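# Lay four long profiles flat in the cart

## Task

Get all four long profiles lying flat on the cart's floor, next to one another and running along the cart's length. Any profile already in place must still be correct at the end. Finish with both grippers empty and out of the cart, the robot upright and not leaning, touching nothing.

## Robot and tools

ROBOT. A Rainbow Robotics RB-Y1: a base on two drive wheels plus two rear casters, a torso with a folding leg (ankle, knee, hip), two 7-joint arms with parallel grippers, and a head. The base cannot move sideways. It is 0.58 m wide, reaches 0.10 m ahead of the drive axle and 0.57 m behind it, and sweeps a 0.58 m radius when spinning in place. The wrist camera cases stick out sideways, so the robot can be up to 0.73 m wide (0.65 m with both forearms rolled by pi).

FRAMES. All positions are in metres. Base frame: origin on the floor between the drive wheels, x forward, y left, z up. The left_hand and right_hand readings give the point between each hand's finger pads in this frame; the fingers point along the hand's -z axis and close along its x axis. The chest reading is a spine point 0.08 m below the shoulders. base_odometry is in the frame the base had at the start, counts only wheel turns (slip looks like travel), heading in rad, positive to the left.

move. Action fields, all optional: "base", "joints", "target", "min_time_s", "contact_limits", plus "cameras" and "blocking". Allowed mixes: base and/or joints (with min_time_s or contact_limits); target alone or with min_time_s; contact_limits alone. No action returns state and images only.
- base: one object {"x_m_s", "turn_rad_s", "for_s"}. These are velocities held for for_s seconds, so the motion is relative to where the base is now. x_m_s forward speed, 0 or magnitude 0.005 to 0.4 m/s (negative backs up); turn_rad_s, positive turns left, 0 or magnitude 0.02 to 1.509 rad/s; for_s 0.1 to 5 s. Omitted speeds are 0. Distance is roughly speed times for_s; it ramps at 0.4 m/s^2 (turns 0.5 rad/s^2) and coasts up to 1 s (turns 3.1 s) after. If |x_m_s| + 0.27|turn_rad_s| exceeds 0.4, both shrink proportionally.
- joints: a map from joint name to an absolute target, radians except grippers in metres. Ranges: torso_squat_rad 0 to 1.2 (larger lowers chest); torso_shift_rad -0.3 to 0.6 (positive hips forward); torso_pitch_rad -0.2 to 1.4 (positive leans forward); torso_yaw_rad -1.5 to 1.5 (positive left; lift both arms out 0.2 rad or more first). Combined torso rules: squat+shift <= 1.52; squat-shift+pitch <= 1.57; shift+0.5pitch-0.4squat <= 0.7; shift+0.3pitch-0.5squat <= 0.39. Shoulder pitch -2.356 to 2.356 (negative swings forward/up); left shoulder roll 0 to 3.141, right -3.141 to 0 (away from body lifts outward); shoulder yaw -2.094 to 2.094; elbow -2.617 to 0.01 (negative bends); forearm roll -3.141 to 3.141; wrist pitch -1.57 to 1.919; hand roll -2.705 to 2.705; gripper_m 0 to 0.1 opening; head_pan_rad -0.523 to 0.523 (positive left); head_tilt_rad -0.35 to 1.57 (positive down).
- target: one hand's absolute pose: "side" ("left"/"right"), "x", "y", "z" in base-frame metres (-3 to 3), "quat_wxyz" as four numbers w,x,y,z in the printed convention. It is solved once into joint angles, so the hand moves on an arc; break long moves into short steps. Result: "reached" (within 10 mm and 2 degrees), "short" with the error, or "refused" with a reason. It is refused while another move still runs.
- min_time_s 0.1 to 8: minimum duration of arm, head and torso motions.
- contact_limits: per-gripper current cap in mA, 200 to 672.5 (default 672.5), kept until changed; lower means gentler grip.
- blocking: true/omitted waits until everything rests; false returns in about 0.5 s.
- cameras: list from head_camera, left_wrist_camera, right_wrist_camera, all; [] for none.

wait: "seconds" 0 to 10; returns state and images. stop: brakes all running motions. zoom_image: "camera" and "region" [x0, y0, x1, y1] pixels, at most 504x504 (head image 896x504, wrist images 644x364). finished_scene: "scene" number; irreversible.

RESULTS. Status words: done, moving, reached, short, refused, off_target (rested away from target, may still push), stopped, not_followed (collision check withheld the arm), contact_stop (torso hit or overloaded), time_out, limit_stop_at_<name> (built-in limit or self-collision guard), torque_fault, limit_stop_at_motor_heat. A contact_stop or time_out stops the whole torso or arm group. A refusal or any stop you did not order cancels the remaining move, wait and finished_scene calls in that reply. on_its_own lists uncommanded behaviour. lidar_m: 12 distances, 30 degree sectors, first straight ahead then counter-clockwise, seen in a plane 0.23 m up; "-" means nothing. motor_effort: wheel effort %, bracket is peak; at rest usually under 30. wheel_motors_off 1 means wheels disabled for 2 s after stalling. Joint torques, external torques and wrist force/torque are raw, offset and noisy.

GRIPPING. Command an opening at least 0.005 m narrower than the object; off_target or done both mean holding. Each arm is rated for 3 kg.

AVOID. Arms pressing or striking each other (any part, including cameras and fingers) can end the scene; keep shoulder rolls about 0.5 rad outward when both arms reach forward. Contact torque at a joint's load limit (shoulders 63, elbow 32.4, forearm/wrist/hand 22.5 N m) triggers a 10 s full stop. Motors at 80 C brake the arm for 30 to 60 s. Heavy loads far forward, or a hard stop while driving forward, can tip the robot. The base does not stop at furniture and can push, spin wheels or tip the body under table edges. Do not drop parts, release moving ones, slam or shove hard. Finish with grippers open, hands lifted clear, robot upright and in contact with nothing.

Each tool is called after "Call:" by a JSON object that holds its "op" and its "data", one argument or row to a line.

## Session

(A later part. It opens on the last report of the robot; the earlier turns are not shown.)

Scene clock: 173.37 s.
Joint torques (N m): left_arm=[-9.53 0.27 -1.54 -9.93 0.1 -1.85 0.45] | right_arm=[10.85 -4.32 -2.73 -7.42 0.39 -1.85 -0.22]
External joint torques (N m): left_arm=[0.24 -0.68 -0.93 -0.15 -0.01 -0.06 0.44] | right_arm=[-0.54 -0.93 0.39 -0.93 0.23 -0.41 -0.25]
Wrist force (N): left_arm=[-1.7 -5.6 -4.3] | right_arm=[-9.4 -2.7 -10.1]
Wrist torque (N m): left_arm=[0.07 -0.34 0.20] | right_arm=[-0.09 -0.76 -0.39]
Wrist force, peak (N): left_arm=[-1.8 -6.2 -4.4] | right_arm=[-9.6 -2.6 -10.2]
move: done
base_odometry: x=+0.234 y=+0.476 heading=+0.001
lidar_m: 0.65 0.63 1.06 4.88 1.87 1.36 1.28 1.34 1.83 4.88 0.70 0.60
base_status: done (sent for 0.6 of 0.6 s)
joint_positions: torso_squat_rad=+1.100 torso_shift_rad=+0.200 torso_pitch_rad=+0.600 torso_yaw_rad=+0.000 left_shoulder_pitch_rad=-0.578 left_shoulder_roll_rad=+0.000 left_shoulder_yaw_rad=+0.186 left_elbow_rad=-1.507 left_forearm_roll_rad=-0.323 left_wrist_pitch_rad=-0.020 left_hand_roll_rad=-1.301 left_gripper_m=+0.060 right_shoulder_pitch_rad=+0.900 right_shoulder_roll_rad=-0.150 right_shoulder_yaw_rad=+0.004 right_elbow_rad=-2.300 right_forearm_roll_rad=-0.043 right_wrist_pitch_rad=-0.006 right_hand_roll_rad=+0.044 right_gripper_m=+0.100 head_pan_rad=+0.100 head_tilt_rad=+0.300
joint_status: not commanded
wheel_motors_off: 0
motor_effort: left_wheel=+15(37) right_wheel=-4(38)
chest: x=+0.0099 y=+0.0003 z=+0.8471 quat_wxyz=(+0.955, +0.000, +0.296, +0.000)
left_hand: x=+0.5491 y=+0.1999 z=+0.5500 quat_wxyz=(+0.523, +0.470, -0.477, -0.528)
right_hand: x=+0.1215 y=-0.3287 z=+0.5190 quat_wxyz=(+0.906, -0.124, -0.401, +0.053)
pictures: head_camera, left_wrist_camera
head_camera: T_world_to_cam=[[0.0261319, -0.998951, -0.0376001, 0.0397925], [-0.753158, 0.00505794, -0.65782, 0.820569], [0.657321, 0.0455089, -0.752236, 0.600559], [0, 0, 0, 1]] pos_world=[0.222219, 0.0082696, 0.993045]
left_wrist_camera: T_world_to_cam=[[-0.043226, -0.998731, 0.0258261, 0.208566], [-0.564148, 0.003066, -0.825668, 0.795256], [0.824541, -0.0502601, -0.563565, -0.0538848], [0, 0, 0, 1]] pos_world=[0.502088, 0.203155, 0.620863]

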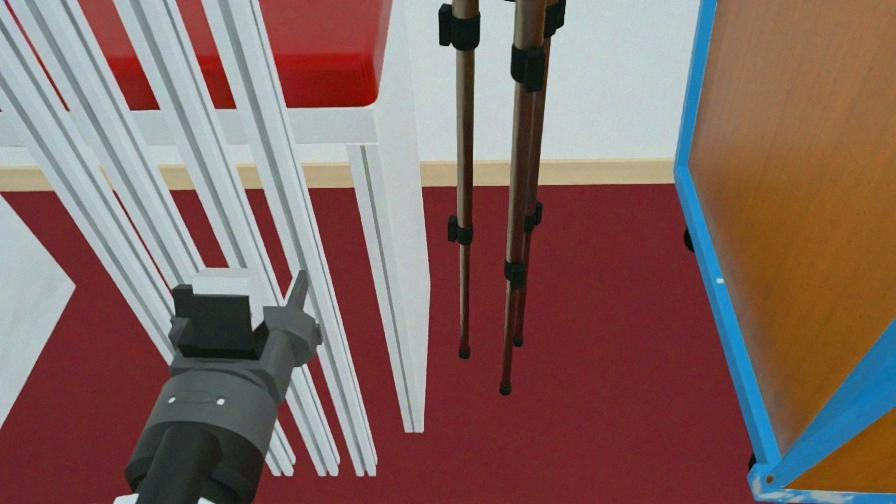

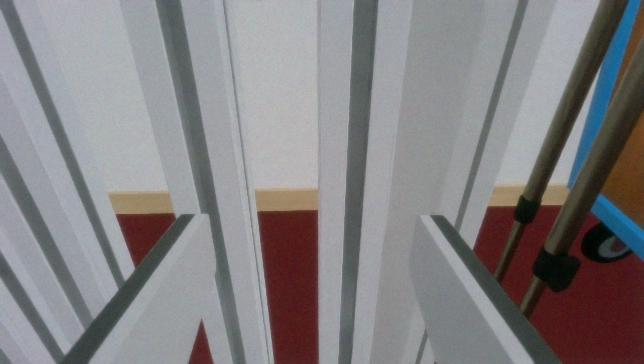

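Call:
{"op": "move", "data": {
  "target": {"side": "left", "x": 0.57, "y": 0.181, "z": 0.55, "quat_wxyz": [0.526, 0.472, -0.472, -0.526]},
  "cameras": ["left_wrist_camera", "head_camera"]
}}

Call:
{"op": "zoom_image", "data": {
  "camera": "left_wrist_camera",
  "region": [70, 0, 500, 364]
}}

Call:
{"op": "zoom_image", "data": {
  "camera": "head_camera",
  "region": [160, 240, 460, 490]
}}

Scene clock: 215.50 s.
Joint torques (N m): left_arm=[-11.59 0.59 -1.01 -9.92 -0.51 -1.36 0.54] | right_arm=[10.24 -4.41 -2.05 -7.53 0.45 -1.71 -0.16]
External joint torques (N m): left_arm=[-0.45 -0.27 -0.24 -0.19 -0.43 -0.02 0.53] | right_arm=[-1.15 -1.01 1.06 -1.03 0.29 -0.28 -0.2]
Wrist force (N): left_arm=[-1.7 -5.9 -4.3] | right_arm=[-9.4 -2.6 -10.2]
Wrist torque (N m): left_arm=[0.06 -0.34 0.18] | right_arm=[-0.08 -0.73 -0.39]
Wrist force, peak (N): left_arm=[-1.2 -6.2 -4.5] | right_arm=[-9.4 -2.6 -10.3]
move: done
base_odometry: x=+0.234 y=+0.476 heading=+0.001
lidar_m: 0.64 0.63 1.07 4.87 1.86 1.36 1.28 1.33 1.83 4.88 0.69 0.59
base_status: not commanded
joint_positions: torso_squat_rad=+1.100 torso_shift_rad=+0.200 torso_pitch_rad=+0.600 torso_yaw_rad=+0.000 left_shoulder_pitch_rad=-0.666 left_shoulder_roll_rad=+0.000 left_shoulder_yaw_rad=+0.169 left_elbow_rad=-1.405 left_forearm_roll_rad=+0.704 left_wrist_pitch_rad=-0.062 left_hand_roll_rad=-2.337 left_gripper_m=+0.060 right_shoulder_pitch_rad=+0.900 right_shoulder_roll_rad=-0.150 right_shoulder_yaw_rad=+0.004 right_elbow_rad=-2.300 right_forearm_roll_rad=-0.043 right_wrist_pitch_rad=-0.006 right_hand_roll_rad=+0.044 right_gripper_m=+0.100 head_pan_rad=+0.100 head_tilt_rad=+0.300
joint_status: all done
wheel_motors_off: 0
motor_effort: left_wheel=+16(16) right_wheel=-4(6)
chest: x=+0.0099 y=+0.0003 z=+0.8471 quat_wxyz=(+0.955, +0.000, +0.296, +0.000)
left_hand: x=+0.5700 y=+0.1813 z=+0.5497 quat_wxyz=(+0.521, +0.472, -0.478, -0.526)
left_hand_status: reached (checked arc, planned for 1.0 s): 0 mm and 0.9 deg off.
right_hand: x=+0.1215 y=-0.3287 z=+0.5190 quat_wxyz=(+0.906, -0.124, -0.401, +0.053)
pictures: head_camera, left_wrist_camera
head_camera: T_world_to_cam=[[0.0260666, -0.998956, -0.0375246, 0.0397323], [-0.753157, 0.00505748, -0.657821, 0.820569], [0.657324, 0.0454091, -0.752239, 0.600562], [0, 0, 0, 1]] pos_world=[0.222219, 0.00826982, 0.993045]
left_wrist_camera: T_world_to_cam=[[-0.043869, -0.998715, 0.0253561, 0.191518], [-0.55846, 0.00347007, -0.829524, 0.805632], [0.82837, -0.0505507, -0.557895, -0.0775684], [0, 0, 0, 1]] pos_world=[0.522571, 0.184555, 0.62016]

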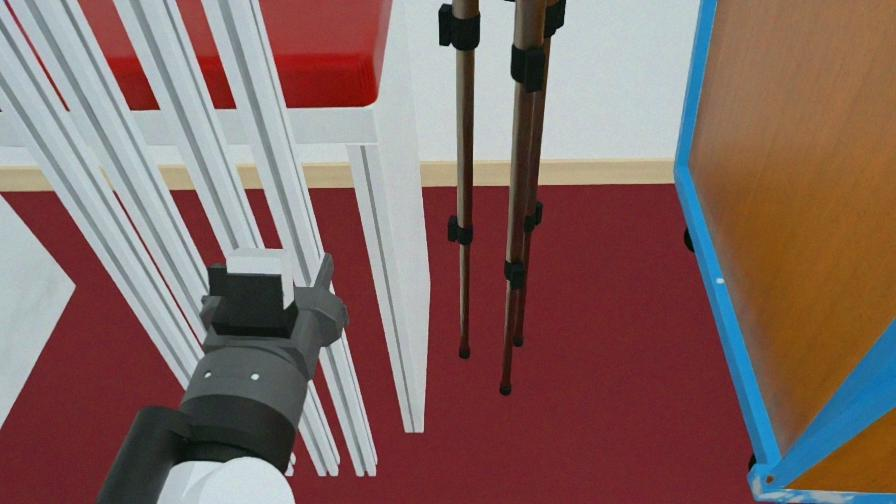

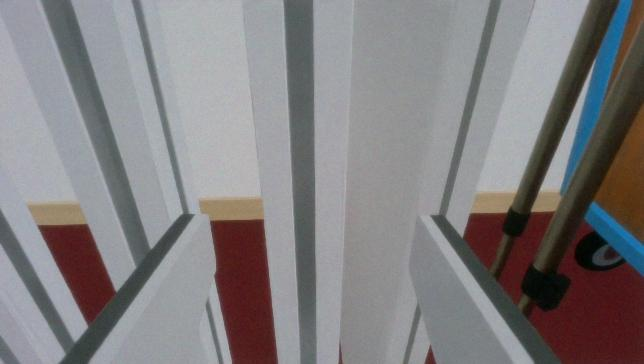

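Scaled by 1.172 (camera's finer frame: 920x520).

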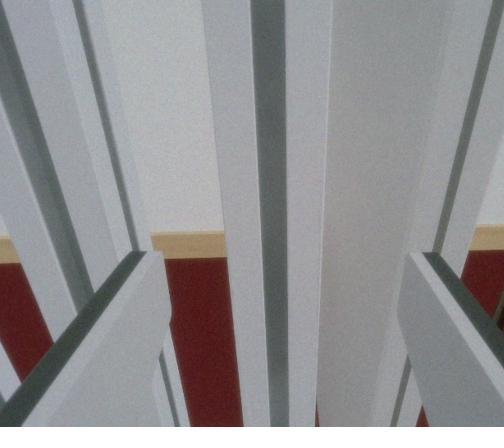

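Scaled by 1.680 (camera's finer frame: 1280x720).

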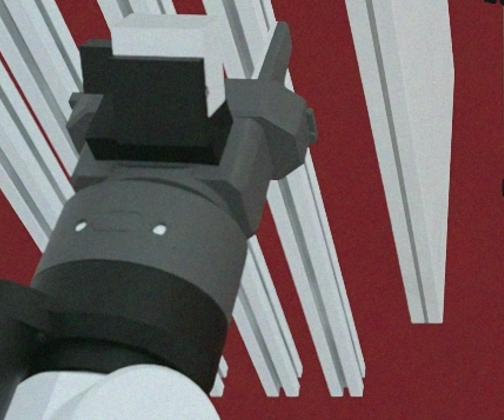

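Call:
{"op": "move", "data": {
  "target": {"side": "left", "x": 0.60, "y": 0.184, "z": 0.547, "quat_wxyz": [0.526, 0.472, -0.472, -0.526]},
  "cameras": ["left_wrist_camera", "head_camera"]
}}

Call:
{"op": "zoom_image", "data": {
  "camera": "left_wrist_camera",
  "region": [70, 0, 500, 364]
}}

Scene clock: 230.23 s.
Joint torques (N m): left_arm=[-13.1 2.39 -0.93 -9.49 -0.47 -1.31 0.55] | right_arm=[10.61 -4.88 -2.45 -7.39 0.47 -1.8 -0.21]
External joint torques (N m): left_arm=[-0.19 0.69 -0.17 0.18 -0.37 0.03 0.54] | right_arm=[-0.78 -1.48 0.66 -0.89 0.3 -0.37 -0.24]
Wrist force (N): left_arm=[-1.7 -5.7 -4.1] | right_arm=[-9.1 -2.6 -10.2]
Wrist torque (N m): left_arm=[0.04 -0.31 0.20] | right_arm=[-0.10 -0.72 -0.37]
Wrist force, peak (N): left_arm=[-1.5 -6.9 -4.3] | right_arm=[-9.5 -2.6 -10.3]
move: done
base_odometry: x=+0.234 y=+0.476 heading=+0.001
lidar_m: 0.65 0.61 1.07 4.88 1.86 1.35 1.28 1.33 1.82 4.88 0.70 0.60
base_status: not commanded
joint_positions: torso_squat_rad=+1.100 torso_shift_rad=+0.200 torso_pitch_rad=+0.600 torso_yaw_rad=+0.000 left_shoulder_pitch_rad=-0.787 left_shoulder_roll_rad=+0.023 left_shoulder_yaw_rad=+0.212 left_elbow_rad=-1.266 left_forearm_roll_rad=+0.708 left_wrist_pitch_rad=-0.076 left_hand_roll_rad=-2.340 left_gripper_m=+0.060 right_shoulder_pitch_rad=+0.900 right_shoulder_roll_rad=-0.150 right_shoulder_yaw_rad=+0.004 right_elbow_rad=-2.300 right_forearm_roll_rad=-0.043 right_wrist_pitch_rad=-0.006 right_hand_roll_rad=+0.044 right_gripper_m=+0.100 head_pan_rad=+0.100 head_tilt_rad=+0.300
joint_status: all done
wheel_motors_off: 0
motor_effort: left_wheel=+16(18) right_wheel=-7(10)
chest: x=+0.0099 y=+0.0003 z=+0.8471 quat_wxyz=(+0.955, +0.000, +0.296, +0.000)
left_hand: x=+0.5997 y=+0.1841 z=+0.5472 quat_wxyz=(+0.527, +0.472, -0.472, -0.527)
left_hand_status: reached (checked arc, planned for 0.4 s): 0 mm and 0.1 deg off.
right_hand: x=+0.1215 y=-0.3287 z=+0.5190 quat_wxyz=(+0.906, -0.124, -0.401, +0.053)
pictures: head_camera, left_wrist_camera
head_camera: T_world_to_cam=[[0.0261319, -0.998951, -0.0376001, 0.0397925], [-0.753158, 0.00505794, -0.65782, 0.820569], [0.657321, 0.0455089, -0.752236, 0.600559], [0, 0, 0, 1]] pos_world=[0.222219, 0.0082696, 0.993045]
left_wrist_camera: T_world_to_cam=[[-0.0315155, -0.999212, 0.0241273, 0.18901], [-0.569042, -0.00190787, -0.822306, 0.823488], [0.821704, -0.0396448, -0.568533, -0.0955606], [0, 0, 0, 1]] pos_world=[0.553079, 0.186644, 0.61827]

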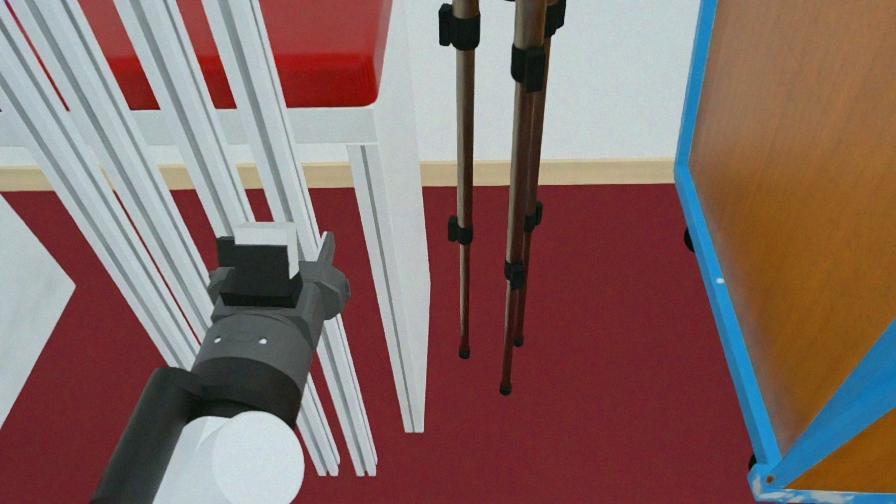

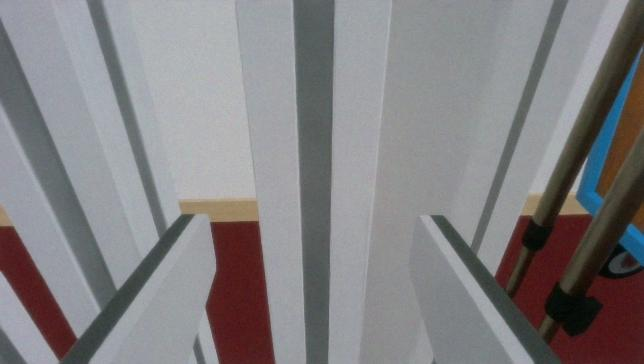

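Scaled by 1.172 (camera's finer frame: 920x520).

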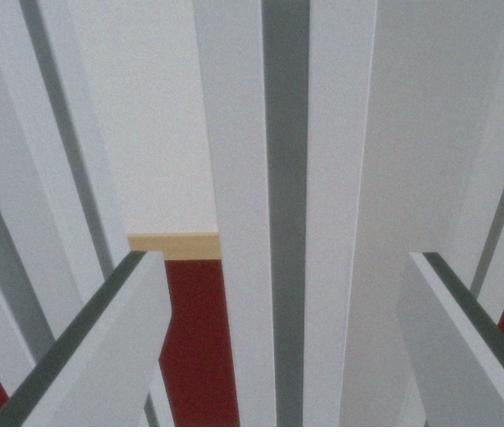

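Call:
{"op": "move", "data": {
  "target": {"side": "left", "x": 0.635, "y": 0.184, "z": 0.545, "quat_wxyz": [0.526, 0.472, -0.472, -0.526]},
  "cameras": ["left_wrist_camera"]
}}

Call:
{"op": "zoom_image", "data": {
  "camera": "left_wrist_camera",
  "region": [70, 0, 500, 364]
}}

Scene clock: 238.17 s.
Joint torques (N m): left_arm=[-14.97 3.86 -1.29 -9.44 0.01 -1.67 0.21] | right_arm=[10.79 -4.35 -2.56 -7.66 0.3 -1.39 -0.29]
External joint torques (N m): left_arm=[0.09 0.71 -1.2 0.07 0.2 -0.26 0.2] | right_arm=[-0.6 -0.96 0.55 -1.17 0.13 0.05 -0.33]
Wrist force (N): left_arm=[-1.4 -6.0 -4.4] | right_arm=[-9.3 -2.6 -10.3]
Wrist torque (N m): left_arm=[0.07 -0.30 0.23] | right_arm=[-0.08 -0.73 -0.39]
Wrist force, peak (N): left_arm=[-1.2 -7.5 -4.0] | right_arm=[-9.5 -2.7 -10.3]
move: done
base_odometry: x=+0.234 y=+0.476 heading=+0.001
lidar_m: 0.64 0.62 1.07 4.88 1.87 1.36 1.28 1.33 1.82 4.87 0.69 0.60
base_status: not commanded
joint_positions: torso_squat_rad=+1.100 torso_shift_rad=+0.200 torso_pitch_rad=+0.600 torso_yaw_rad=+0.000 left_shoulder_pitch_rad=-0.933 left_shoulder_roll_rad=+0.106 left_shoulder_yaw_rad=+0.178 left_elbow_rad=-1.047 left_forearm_roll_rad=+0.729 left_wrist_pitch_rad=-0.157 left_hand_roll_rad=-2.282 left_gripper_m=+0.060 right_shoulder_pitch_rad=+0.900 right_shoulder_roll_rad=-0.150 right_shoulder_yaw_rad=+0.004 right_elbow_rad=-2.300 right_forearm_roll_rad=-0.043 right_wrist_pitch_rad=-0.006 right_hand_roll_rad=+0.044 right_gripper_m=+0.100 head_pan_rad=+0.100 head_tilt_rad=+0.300
joint_status: all done
wheel_motors_off: 0
motor_effort: left_wheel=+16(18) right_wheel=-6(10)
chest: x=+0.0099 y=+0.0003 z=+0.8471 quat_wxyz=(+0.955, +0.000, +0.296, +0.000)
left_hand: x=+0.6349 y=+0.1841 z=+0.5450 quat_wxyz=(+0.527, +0.472, -0.472, -0.526)
left_hand_status: reached (checked arc, planned for 0.5 s): 0 mm and 0.1 deg off.
right_hand: x=+0.1215 y=-0.3287 z=+0.5190 quat_wxyz=(+0.906, -0.124, -0.401, +0.053)
left_wrist_camera: T_world_to_cam=[[-0.0312369, -0.999219, 0.0241808, 0.190077], [-0.569, -0.00211253, -0.822335, 0.84174], [0.821744, -0.0394461, -0.56849, -0.125818], [0, 0, 0, 1]] pos_world=[0.588278, 0.186744, 0.61607]

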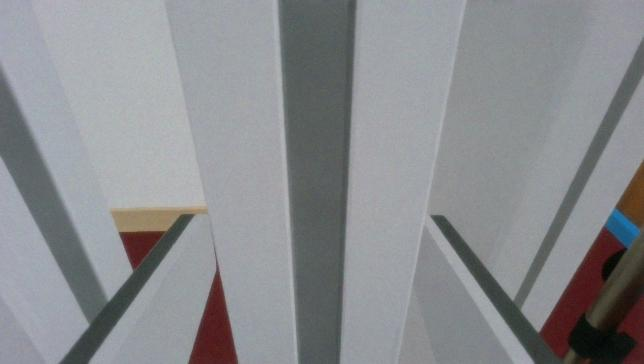

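Scaled by 1.172 (camera's finer frame: 920x520).

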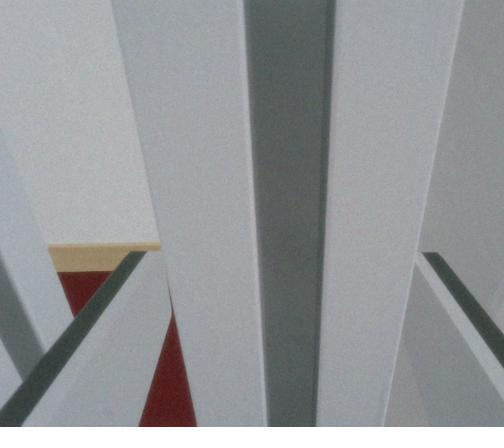

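Call:
{"op": "move", "data": {
  "joints": {"left_gripper_m": 0.015},
  "cameras": ["left_wrist_camera", "head_camera"]
}}

Scene clock: 247.93 s.
Joint torques (N m): left_arm=[-16.09 3.34 -0.74 -9.28 -0.73 -1.56 -0.24] | right_arm=[10.51 -4.52 -2.96 -7.48 0.3 -1.52 -0.44]
External joint torques (N m): left_arm=[-1.03 0.19 -0.65 0.24 -0.55 -0.15 -0.25] | right_arm=[-0.89 -1.12 0.15 -0.99 0.14 -0.08 -0.47]
Wrist force (N): left_arm=[0.4 -5.0 -3.8] | right_arm=[-9.4 -2.3 -10.0]
Wrist torque (N m): left_arm=[-0.10 -0.36 1.09] | right_arm=[-0.12 -0.75 -0.38]
Wrist force, peak (N): left_arm=[-1.4 -6.0 -4.5] | right_arm=[-9.5 -2.6 -10.3]
move: off_target
base_odometry: x=+0.234 y=+0.476 heading=+0.001
lidar_m: 0.65 0.63 1.06 4.88 1.86 1.35 1.29 1.33 1.81 4.87 0.70 0.59
base_status: not commanded
joint_positions: torso_squat_rad=+1.100 torso_shift_rad=+0.200 torso_pitch_rad=+0.600 torso_yaw_rad=+0.000 left_shoulder_pitch_rad=-0.933 left_shoulder_roll_rad=+0.106 left_shoulder_yaw_rad=+0.178 left_elbow_rad=-1.047 left_forearm_roll_rad=+0.729 left_wrist_pitch_rad=-0.157 left_hand_roll_rad=-2.281 left_gripper_m=+0.031 right_shoulder_pitch_rad=+0.900 right_shoulder_roll_rad=-0.150 right_shoulder_yaw_rad=+0.004 right_elbow_rad=-2.300 right_forearm_roll_rad=-0.043 right_wrist_pitch_rad=-0.006 right_hand_roll_rad=+0.044 right_gripper_m=+0.100 head_pan_rad=+0.100 head_tilt_rad=+0.300
joint_status: left_gripper_m off_target (ended at +0.031, target +0.015)
wheel_motors_off: 0
motor_effort: left_wheel=+16(17) right_wheel=-7(9)
chest: x=+0.0099 y=+0.0003 z=+0.8471 quat_wxyz=(+0.955, +0.000, +0.296, +0.000)
left_hand: x=+0.6349 y=+0.1841 z=+0.5449 quat_wxyz=(+0.527, +0.472, -0.472, -0.526)
right_hand: x=+0.1215 y=-0.3287 z=+0.5190 quat_wxyz=(+0.906, -0.124, -0.401, +0.053)
pictures: head_camera, left_wrist_camera
head_camera: T_world_to_cam=[[0.0261319, -0.998951, -0.0376001, 0.0397925], [-0.753158, 0.00505794, -0.65782, 0.820569], [0.657321, 0.0455089, -0.752236, 0.600559], [0, 0, 0, 1]] pos_world=[0.222219, 0.0082696, 0.993045]
left_wrist_camera: T_world_to_cam=[[-0.0312914, -0.999211, 0.0244596, 0.189837], [-0.569119, -0.00230525, -0.822252, 0.841795], [0.82166, -0.0396498, -0.568598, -0.125669], [0, 0, 0, 1]] pos_world=[0.588278, 0.186645, 0.616069]

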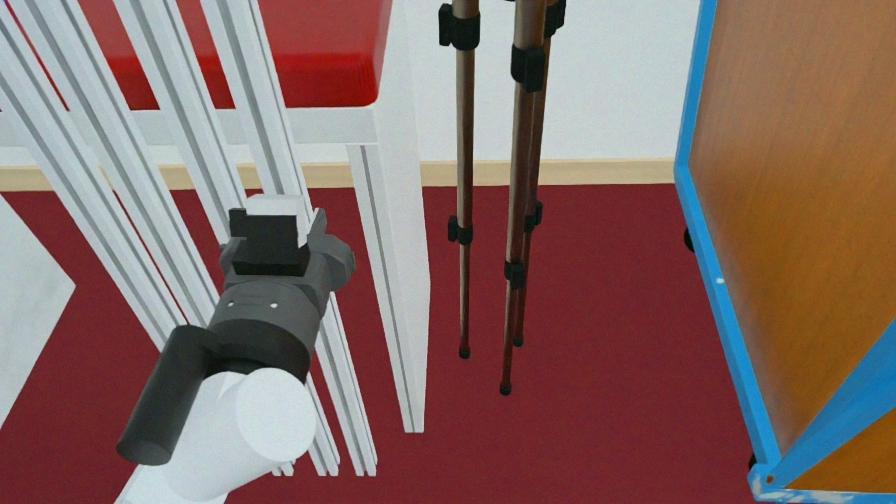

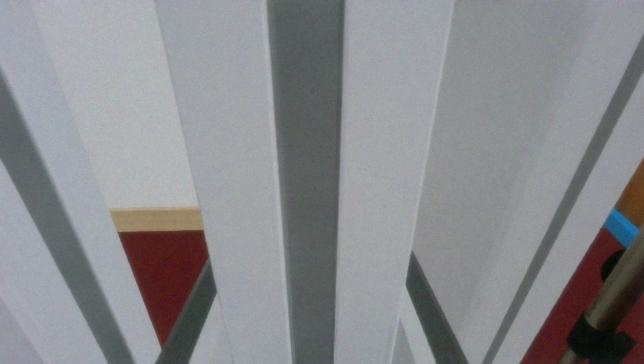

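Call:
{"op": "move", "data": {
  "target": {"side": "left", "x": 0.625, "y": 0.184, "z": 0.575, "quat_wxyz": [0.526, 0.472, -0.472, -0.526]},
  "min_time_s": 1.5,
  "cameras": ["left_wrist_camera", "head_camera"]
}}

Call:
{"op": "move", "data": {
  "target": {"side": "left", "x": 0.57, "y": 0.184, "z": 0.58, "quat_wxyz": [0.526, 0.472, -0.472, -0.526]},
  "min_time_s": 1.5,
  "cameras": ["left_wrist_camera", "head_camera"]
}}

Scene clock: 255.47 s.
Joint torques (N m): left_arm=[-19.26 1.98 -0.98 -14.56 -0.37 -2.89 -0.08] | right_arm=[10.71 -4.54 -2.39 -7.44 0.45 -1.53 -0.15]
External joint torques (N m): left_arm=[-5 -0.13 0.35 -4.78 -0.38 -1.63 -0.09] | right_arm=[-0.69 -1.15 0.72 -0.95 0.29 -0.1 -0.19]
Wrist force (N): left_arm=[-0.8 -15.1 -5.2] | right_arm=[-9.1 -2.8 -10.1]
Wrist torque (N m): left_arm=[-0.04 -0.22 0.16] | right_arm=[-0.07 -0.71 -0.39]
Wrist force, peak (N): left_arm=[-2.0 -15.6 -5.5] | right_arm=[-9.6 -2.4 -10.3]
move: done
base_odometry: x=+0.234 y=+0.476 heading=+0.001
lidar_m: 0.68 0.62 1.06 4.88 1.86 1.35 1.28 1.33 1.83 4.87 0.70 0.59
base_status: not commanded
joint_positions: torso_squat_rad=+1.100 torso_shift_rad=+0.200 torso_pitch_rad=+0.600 torso_yaw_rad=+0.000 left_shoulder_pitch_rad=-0.875 left_shoulder_roll_rad=+0.000 left_shoulder_yaw_rad=+0.305 left_elbow_rad=-1.267 left_forearm_roll_rad=+0.707 left_wrist_pitch_rad=+0.012 left_hand_roll_rad=-2.400 left_gripper_m=+0.031 right_shoulder_pitch_rad=+0.900 right_shoulder_roll_rad=-0.150 right_shoulder_yaw_rad=+0.004 right_elbow_rad=-2.300 right_forearm_roll_rad=-0.043 right_wrist_pitch_rad=-0.006 right_hand_roll_rad=+0.044 right_gripper_m=+0.100 head_pan_rad=+0.100 head_tilt_rad=+0.300
joint_status: all done
wheel_motors_off: 0
motor_effort: left_wheel=+17(17) right_wheel=-9(10)
chest: x=+0.0099 y=+0.0003 z=+0.8470 quat_wxyz=(+0.955, +0.000, +0.296, +0.000)
left_hand: x=+0.6246 y=+0.1842 z=+0.5734 quat_wxyz=(+0.523, +0.472, -0.476, -0.527)
left_hand_status: reached (checked arc, planned for 1.5 s): 2 mm and 0.6 deg off.
right_hand: x=+0.1214 y=-0.3287 z=+0.5190 quat_wxyz=(+0.906, -0.124, -0.401, +0.053)
pictures: head_camera, left_wrist_camera
head_camera: T_world_to_cam=[[0.0261283, -0.998951, -0.0376018, 0.0397925], [-0.753251, 0.00505544, -0.657714, 0.82056], [0.657214, 0.0455085, -0.752328, 0.600609], [0, 0, 0, 1]] pos_world=[0.222319, 0.0082696, 0.993045]
left_wrist_camera: T_world_to_cam=[[-0.0396875, -0.998904, 0.024827, 0.193971], [-0.562681, 0.00180962, -0.826672, 0.857108], [0.825721, -0.0467783, -0.562136, -0.105967], [0, 0, 0, 1]] pos_world=[0.577475, 0.187251, 0.644164]

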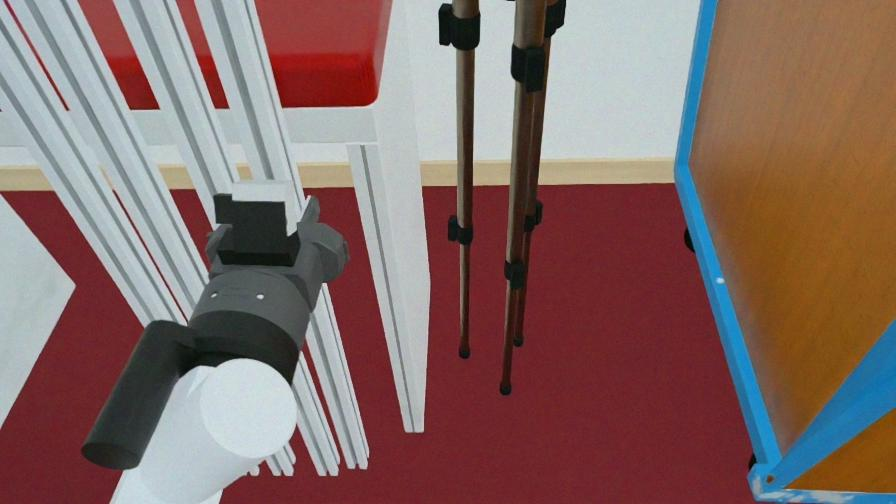

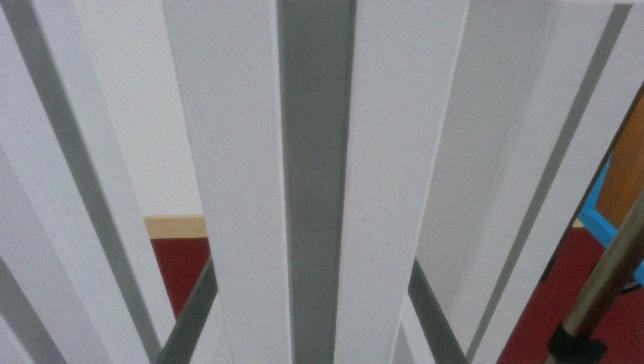

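Scene clock: 257.30 s.
Joint torques (N m): left_arm=[-16.06 1.25 -1.64 -14.31 -0.08 -3.98 0.3] | right_arm=[10.87 -3.93 -2.51 -7.64 0.27 -1.59 -0.19]
External joint torques (N m): left_arm=[-5.1 0.46 -0.9 -4.31 -0.12 -2.19 0.29] | right_arm=[-0.53 -0.53 0.6 -1.15 0.11 -0.16 -0.22]
Wrist force (N): left_arm=[-0.7 -15.0 -5.2] | right_arm=[-9.4 -2.4 -9.8]
Wrist torque (N m): left_arm=[-0.10 -0.23 0.19] | right_arm=[-0.10 -0.73 -0.38]
Wrist force, peak (N): left_arm=[-1.6 -15.9 -5.8] | right_arm=[-9.6 -2.6 -10.2]
move: done
base_odometry: x=+0.234 y=+0.476 heading=+0.001
lidar_m: 0.67 0.56 1.06 4.89 1.86 1.36 1.28 1.35 1.82 4.89 0.70 0.59
base_status: not commanded
joint_positions: torso_squat_rad=+1.100 torso_shift_rad=+0.200 torso_pitch_rad=+0.600 torso_yaw_rad=+0.000 left_shoulder_pitch_rad=-0.640 left_shoulder_roll_rad=+0.000 left_shoulder_yaw_rad=+0.161 left_elbow_rad=-1.566 left_forearm_roll_rad=-0.333 left_wrist_pitch_rad=+0.113 left_hand_roll_rad=-1.299 left_gripper_m=+0.031 right_shoulder_pitch_rad=+0.900 right_shoulder_roll_rad=-0.150 right_shoulder_yaw_rad=+0.004 right_elbow_rad=-2.300 right_forearm_roll_rad=-0.043 right_wrist_pitch_rad=-0.006 right_hand_roll_rad=+0.044 right_gripper_m=+0.100 head_pan_rad=+0.100 head_tilt_rad=+0.300
joint_status: all done
wheel_motors_off: 0
motor_effort: left_wheel=+17(17) right_wheel=-7(9)
chest: x=+0.0099 y=+0.0003 z=+0.8470 quat_wxyz=(+0.955, +0.000, +0.296, +0.000)
left_hand: x=+0.5696 y=+0.1846 z=+0.5788 quat_wxyz=(+0.524, +0.467, -0.474, -0.531)
left_hand_status: reached (checked arc, planned for 1.5 s): 1 mm and 0.9 deg off.
right_hand: x=+0.1214 y=-0.3287 z=+0.5189 quat_wxyz=(+0.906, -0.124, -0.401, +0.053)
pictures: head_camera, left_wrist_camera
head_camera: T_world_to_cam=[[0.0261283, -0.998951, -0.0376018, 0.0397925], [-0.753251, 0.00505544, -0.657714, 0.82056], [0.657214, 0.0455085, -0.752328, 0.600609], [0, 0, 0, 1]] pos_world=[0.222319, 0.0082696, 0.993045]
left_wrist_camera: T_world_to_cam=[[-0.0460202, -0.998615, 0.0254869, 0.195114], [-0.57319, 0.00550189, -0.819404, 0.831658], [0.818129, -0.0523179, -0.57265, -0.0461376], [0, 0, 0, 1]] pos_world=[0.523424, 0.187854, 0.65007]

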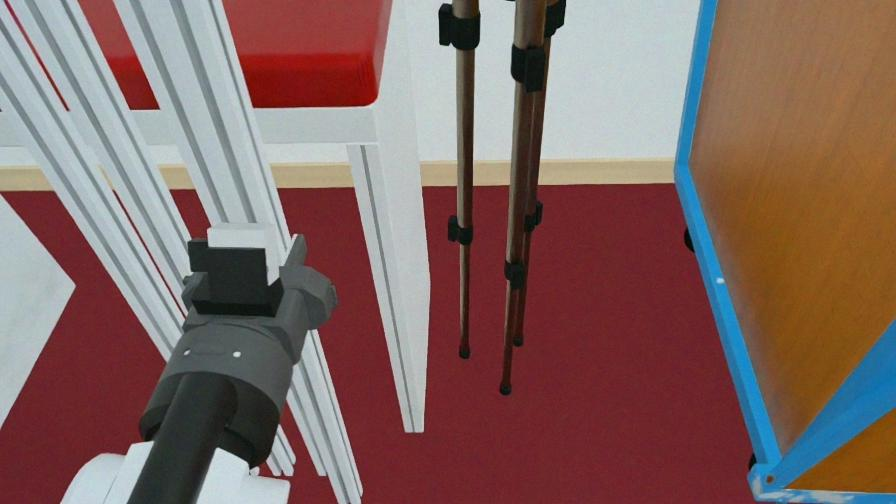

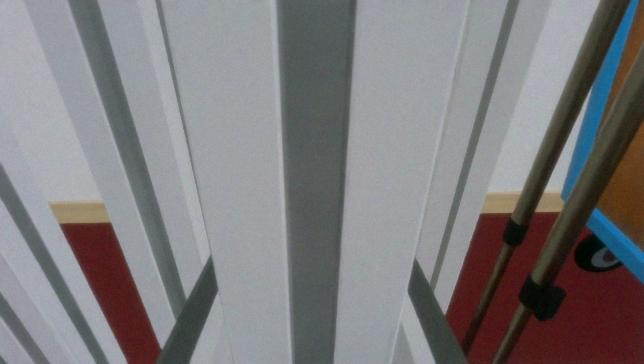

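Call:
{"op": "move", "data": {
  "base": {"x_m_s": -0.2, "for_s": 1.2},
  "cameras": ["head_camera"]
}}

Call:
{"op": "move", "data": {
  "target": {"side": "left", "x": 0.50, "y": 0.22, "z": 0.67, "quat_wxyz": [0.526, 0.472, -0.472, -0.526]},
  "min_time_s": 1.5,
  "cameras": ["head_camera"]
}}

Call:
{"op": "move", "data": {
  "base": {"turn_rad_s": 0.5, "for_s": 2.6},
  "cameras": ["head_camera"]
}}

Scene clock: 275.43 s.
Joint torques (N m): left_arm=[-15.08 0.98 -1.67 -14.35 -0.43 -4.41 0.3] | right_arm=[10.23 -4.39 -2.42 -7.62 0.28 -1.68 -0.07]
External joint torques (N m): left_arm=[-4.12 0.2 -0.93 -4.35 -0.47 -2.5 0.29] | right_arm=[-1.16 -0.99 0.7 -1.13 0.12 -0.24 -0.11]
Motor temperatures (°C): left_arm=[36 33 34 41 43 39 44] | right_arm=[38 40 33 41 41 41 38]
Wrist force (N): left_arm=[-1.1 -14.7 -5.4] | right_arm=[-9.2 -2.4 -10.1]
Wrist torque (N m): left_arm=[-0.31 -0.29 0.19] | right_arm=[-0.11 -0.72 -0.39]
Wrist force, peak (N): left_arm=[-0.8 -15.8 -5.6] | right_arm=[-9.6 -2.3 -10.3]
move: done
base_odometry: x=-0.006 y=+0.476 heading=+0.000
lidar_m: 0.88 0.56 2.16 4.24 1.51 1.10 1.04 1.09 1.48 4.00 1.05 0.81
base_status: done (sent for 1.2 of 1.2 s)
joint_positions: torso_squat_rad=+1.100 torso_shift_rad=+0.200 torso_pitch_rad=+0.600 torso_yaw_rad=+0.000 left_shoulder_pitch_rad=-0.639 left_shoulder_roll_rad=+0.000 left_shoulder_yaw_rad=+0.161 left_elbow_rad=-1.566 left_forearm_roll_rad=-0.333 left_wrist_pitch_rad=+0.113 left_hand_roll_rad=-1.299 left_gripper_m=+0.031 right_shoulder_pitch_rad=+0.900 right_shoulder_roll_rad=-0.150 right_shoulder_yaw_rad=+0.004 right_elbow_rad=-2.300 right_forearm_roll_rad=-0.043 right_wrist_pitch_rad=-0.006 right_hand_roll_rad=+0.044 right_gripper_m=+0.100 head_pan_rad=+0.100 head_tilt_rad=+0.300
joint_status: not commanded
wheel_motors_off: 0
motor_effort: left_wheel=-6(32) right_wheel=+7(34)
chest: x=+0.0099 y=+0.0003 z=+0.8470 quat_wxyz=(+0.955, +0.000, +0.296, +0.000)
left_hand: x=+0.5696 y=+0.1846 z=+0.5786 quat_wxyz=(+0.524, +0.467, -0.474, -0.531)
right_hand: x=+0.1214 y=-0.3287 z=+0.5189 quat_wxyz=(+0.906, -0.124, -0.401, +0.053)
head_camera: T_world_to_cam=[[0.0261227, -0.998951, -0.0376052, 0.0397907], [-0.753343, 0.0050554, -0.657608, 0.820485], [0.657108, 0.0455081, -0.752421, 0.600584], [0, 0, 0, 1]] pos_world=[0.222419, 0.0082696, 0.992946]

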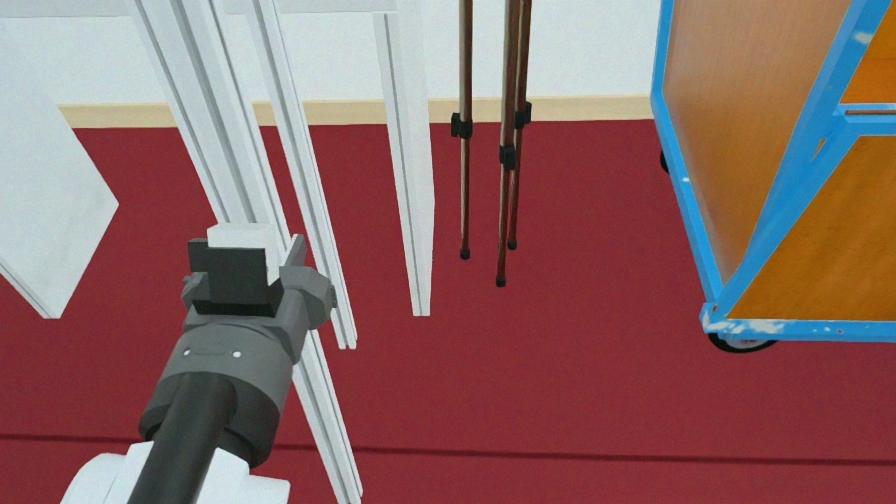

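Scene clock: 277.27 s.
Joint torques (N m): left_arm=[-10.99 3.23 0.05 -14.53 -0.3 -4.17 -0.28] | right_arm=[10.24 -4.41 -2.54 -7.61 0.33 -1.67 -0.34]
External joint torques (N m): left_arm=[-4.3 1.45 -0.97 -4.63 -0.17 -2.38 -0.29] | right_arm=[-1.15 -1.02 0.57 -1.12 0.17 -0.24 -0.38]
Wrist force (N): left_arm=[-1.1 -14.4 -5.2] | right_arm=[-9.2 -2.6 -10.2]
Wrist torque (N m): left_arm=[-0.11 -0.27 0.22] | right_arm=[-0.10 -0.72 -0.39]
Wrist force, peak (N): left_arm=[-1.7 -15.9 -6.1] | right_arm=[-9.7 -2.6 -10.4]
move: done
base_odometry: x=-0.006 y=+0.476 heading=+0.000
lidar_m: 0.88 0.51 2.15 4.24 1.51 1.11 1.04 1.09 1.49 4.00 1.04 0.80
base_status: not commanded
joint_positions: torso_squat_rad=+1.100 torso_shift_rad=+0.200 torso_pitch_rad=+0.600 torso_yaw_rad=+0.000 left_shoulder_pitch_rad=-0.369 left_shoulder_roll_rad=+0.133 left_shoulder_yaw_rad=+0.055 left_elbow_rad=-2.155 left_forearm_roll_rad=-0.187 left_wrist_pitch_rad=+0.464 left_hand_roll_rad=-1.302 left_gripper_m=+0.031 right_shoulder_pitch_rad=+0.900 right_shoulder_roll_rad=-0.150 right_shoulder_yaw_rad=+0.004 right_elbow_rad=-2.300 right_forearm_roll_rad=-0.043 right_wrist_pitch_rad=-0.006 right_hand_roll_rad=+0.044 right_gripper_m=+0.100 head_pan_rad=+0.100 head_tilt_rad=+0.300
joint_status: all done
wheel_motors_off: 0
motor_effort: left_wheel=-5(7) right_wheel=+4(9)
chest: x=+0.0099 y=+0.0003 z=+0.8470 quat_wxyz=(+0.955, +0.000, +0.296, +0.000)
left_hand: x=+0.4998 y=+0.2202 z=+0.6688 quat_wxyz=(+0.527, +0.472, -0.471, -0.527)
left_hand_status: reached (checked arc, planned for 1.5 s): 1 mm and 0.2 deg off.
right_hand: x=+0.1214 y=-0.3287 z=+0.5189 quat_wxyz=(+0.906, -0.124, -0.401, +0.053)
head_camera: T_world_to_cam=[[0.0260574, -0.998956, -0.0375297, 0.0397305], [-0.753343, 0.00505495, -0.657608, 0.820485], [0.657111, 0.0454083, -0.752425, 0.600587], [0, 0, 0, 1]] pos_world=[0.222419, 0.00826981, 0.992945]

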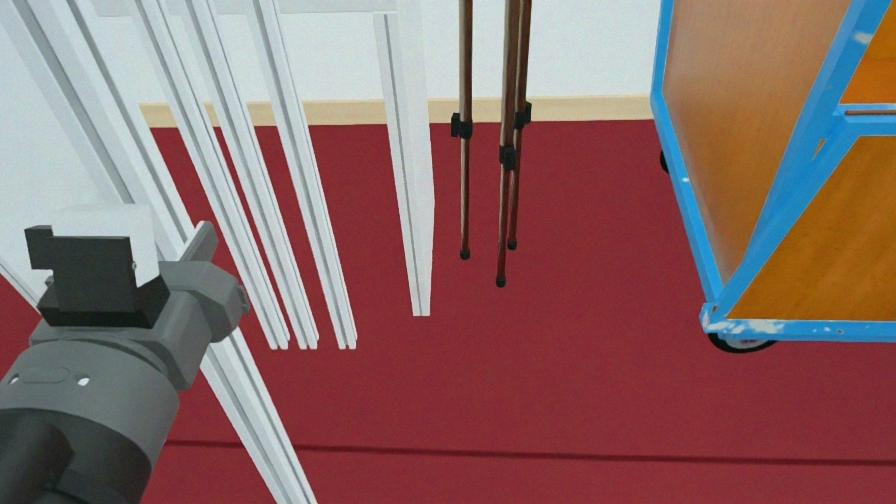

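Scene clock: 281.20 s.
Joint torques (N m): left_arm=[-10.96 3.9 0.98 -14.56 -0.4 -3.99 -0.15] | right_arm=[10.3 -4.42 -2.4 -7.97 0.23 -1.7 -0.27]
External joint torques (N m): left_arm=[-4.28 2.12 -0.04 -4.67 -0.28 -2.2 -0.16] | right_arm=[-1.1 -1.03 0.71 -1.48 0.07 -0.27 -0.3]
Wrist force (N): left_arm=[-1.3 -15.1 -5.0] | right_arm=[-9.2 -2.4 -10.0]
Wrist torque (N m): left_arm=[0.05 -0.27 0.22] | right_arm=[-0.11 -0.71 -0.39]
Wrist force, peak (N): left_arm=[-0.9 -15.3 -5.1] | right_arm=[-9.4 -2.7 -10.4]
move: done
base_odometry: x=-0.006 y=+0.476 heading=+1.300
lidar_m: 3.02 0.52 1.24 1.06 1.06 1.21 2.07 1.46 0.86 0.81 0.88 1.25
base_status: done (sent for 2.6 of 2.6 s)
joint_positions: torso_squat_rad=+1.100 torso_shift_rad=+0.200 torso_pitch_rad=+0.600 torso_yaw_rad=+0.000 left_shoulder_pitch_rad=-0.369 left_shoulder_roll_rad=+0.133 left_shoulder_yaw_rad=+0.055 left_elbow_rad=-2.155 left_forearm_roll_rad=-0.187 left_wrist_pitch_rad=+0.464 left_hand_roll_rad=-1.302 left_gripper_m=+0.031 right_shoulder_pitch_rad=+0.900 right_shoulder_roll_rad=-0.150 right_shoulder_yaw_rad=+0.004 right_elbow_rad=-2.300 right_forearm_roll_rad=-0.043 right_wrist_pitch_rad=-0.006 right_hand_roll_rad=+0.044 right_gripper_m=+0.100 head_pan_rad=+0.100 head_tilt_rad=+0.300
joint_status: not commanded
wheel_motors_off: 0
motor_effort: left_wheel=+1(32) right_wheel=+11(40)
chest: x=+0.0099 y=+0.0003 z=+0.8470 quat_wxyz=(+0.955, +0.000, +0.296, +0.000)
left_hand: x=+0.4998 y=+0.2202 z=+0.6689 quat_wxyz=(+0.527, +0.472, -0.471, -0.527)
right_hand: x=+0.1214 y=-0.3287 z=+0.5189 quat_wxyz=(+0.906, -0.124, -0.401, +0.053)
head_camera: T_world_to_cam=[[0.0260574, -0.998956, -0.0375297, 0.0397305], [-0.753343, 0.00505495, -0.657608, 0.820485], [0.657111, 0.0454083, -0.752425, 0.600587], [0, 0, 0, 1]] pos_world=[0.222419, 0.00826981, 0.992945]

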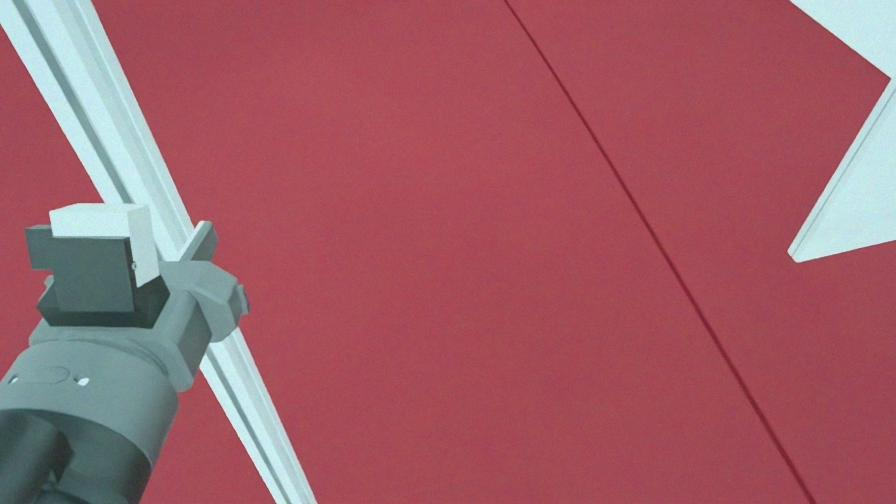

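Call:
{"op": "move", "data": {
  "base": {"x_m_s": -0.3, "for_s": 3.9},
  "cameras": []
}}

Call:
{"op": "move", "data": {
  "base": {"turn_rad_s": -0.5, "for_s": 2.6},
  "joints": {"head_pan_rad": 0.0, "head_tilt_rad": 0.1},
  "cameras": ["head_camera"]
}}

Scene clock: 289.43 s.
Joint torques (N m): left_arm=[-11.03 3.02 0.74 -14.04 -0.35 -3.68 -0.01] | right_arm=[10.15 -4.57 -2.52 -7.99 0.3 -1.74 -0.24]
External joint torques (N m): left_arm=[-4.34 1.24 -0.28 -4.15 -0.23 -1.88 -0.03] | right_arm=[-1.24 -1.17 0.59 -1.5 0.14 -0.31 -0.28]
Wrist force (N): left_arm=[-1.0 -14.8 -5.1] | right_arm=[-9.2 -2.7 -10.2]
Wrist torque (N m): left_arm=[0.36 -0.24 0.22] | right_arm=[-0.07 -0.72 -0.39]
Wrist force, peak (N): left_arm=[-1.3 -15.6 -5.6] | right_arm=[-9.4 -2.6 -10.5]
move: done
base_odometry: x=-0.319 y=-0.652 heading=+1.300
lidar_m: 3.63 0.51 0.87 0.74 0.74 0.85 1.46 3.78 2.14 1.03 1.03 1.21
base_status: done (sent for 3.9 of 3.9 s)
joint_positions: torso_squat_rad=+1.100 torso_shift_rad=+0.200 torso_pitch_rad=+0.600 torso_yaw_rad=+0.000 left_shoulder_pitch_rad=-0.369 left_shoulder_roll_rad=+0.133 left_shoulder_yaw_rad=+0.055 left_elbow_rad=-2.155 left_forearm_roll_rad=-0.187 left_wrist_pitch_rad=+0.464 left_hand_roll_rad=-1.302 left_gripper_m=+0.031 right_shoulder_pitch_rad=+0.900 right_shoulder_roll_rad=-0.150 right_shoulder_yaw_rad=+0.004 right_elbow_rad=-2.300 right_forearm_roll_rad=-0.043 right_wrist_pitch_rad=-0.006 right_hand_roll_rad=+0.044 right_gripper_m=+0.100 head_pan_rad=+0.100 head_tilt_rad=+0.300
joint_status: not commanded
wheel_motors_off: 0
motor_effort: left_wheel=+8(36) right_wheel=-6(34)
chest: x=+0.0099 y=+0.0003 z=+0.8470 quat_wxyz=(+0.955, +0.000, +0.296, +0.000)
left_hand: x=+0.4997 y=+0.2202 z=+0.6689 quat_wxyz=(+0.527, +0.472, -0.471, -0.527)
right_hand: x=+0.1214 y=-0.3287 z=+0.5189 quat_wxyz=(+0.906, -0.124, -0.401, +0.053)

Scene clock: 293.37 s.
Joint torques (N m): left_arm=[-11.42 3.38 1 -14.11 -0.32 -4.16 0.06] | right_arm=[10.24 -4.37 -2.55 -7.5 0.5 -1.49 -0.2]
External joint torques (N m): left_arm=[-4.73 1.6 -0.02 -4.22 -0.2 -2.37 0.04] | right_arm=[-1.15 -0.97 0.57 -1.01 0.34 -0.06 -0.24]
Wrist force (N): left_arm=[-1.1 -14.8 -5.2] | right_arm=[-9.1 -2.7 -10.3]
Wrist torque (N m): left_arm=[0.02 -0.26 0.21] | right_arm=[-0.08 -0.71 -0.39]
Wrist force, peak (N): left_arm=[-1.3 -15.3 -5.0] | right_arm=[-9.5 -2.4 -10.5]
move: done
base_odometry: x=-0.319 y=-0.652 heading=+0.001
lidar_m: 1.02 0.52 1.73 2.92 1.07 0.77 0.72 0.75 1.04 2.79 2.60 1.06
base_status: done (sent for 2.6 of 2.6 s)
joint_positions: torso_squat_rad=+1.100 torso_shift_rad=+0.200 torso_pitch_rad=+0.600 torso_yaw_rad=+0.000 left_shoulder_pitch_rad=-0.369 left_shoulder_roll_rad=+0.133 left_shoulder_yaw_rad=+0.055 left_elbow_rad=-2.155 left_forearm_roll_rad=-0.187 left_wrist_pitch_rad=+0.464 left_hand_roll_rad=-1.302 left_gripper_m=+0.031 right_shoulder_pitch_rad=+0.900 right_shoulder_roll_rad=-0.150 right_shoulder_yaw_rad=+0.004 right_elbow_rad=-2.300 right_forearm_roll_rad=-0.043 right_wrist_pitch_rad=-0.006 right_hand_roll_rad=+0.044 right_gripper_m=+0.100 head_pan_rad=+0.000 head_tilt_rad=+0.100
joint_status: all done
wheel_motors_off: 0
motor_effort: left_wheel=+13(40) right_wheel=+1(33)
chest: x=+0.0099 y=+0.0003 z=+0.8470 quat_wxyz=(+0.955, +0.000, +0.296, +0.000)
left_hand: x=+0.4997 y=+0.2202 z=+0.6689 quat_wxyz=(+0.527, +0.472, -0.471, -0.527)
right_hand: x=+0.1214 y=-0.3287 z=+0.5189 quat_wxyz=(+0.906, -0.124, -0.401, +0.053)
head_camera: T_world_to_cam=[[-0.0588492, -0.99824, 0.00732421, 0.00690999], [-0.605982, 0.0298921, -0.794917, 0.93693], [0.793299, -0.0512186, -0.606675, 0.435776], [0, 0, 0, 1]] pos_world=[0.222469, 0.00121089, 1.0091]

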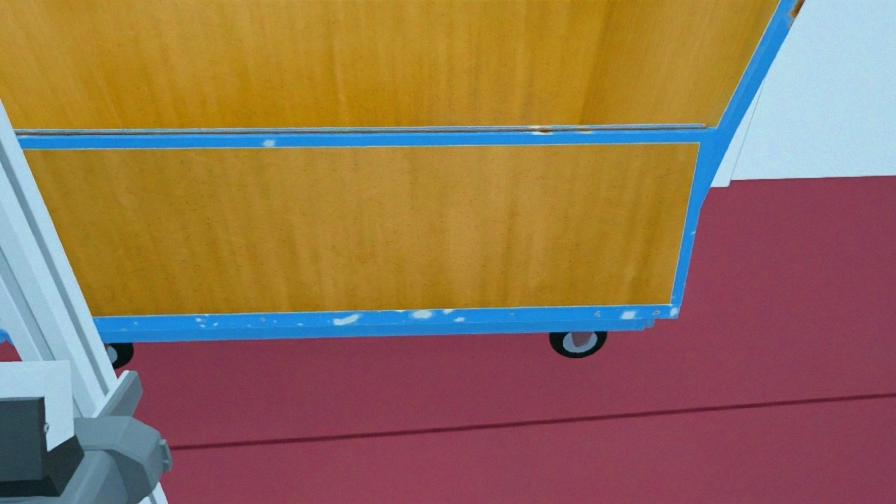

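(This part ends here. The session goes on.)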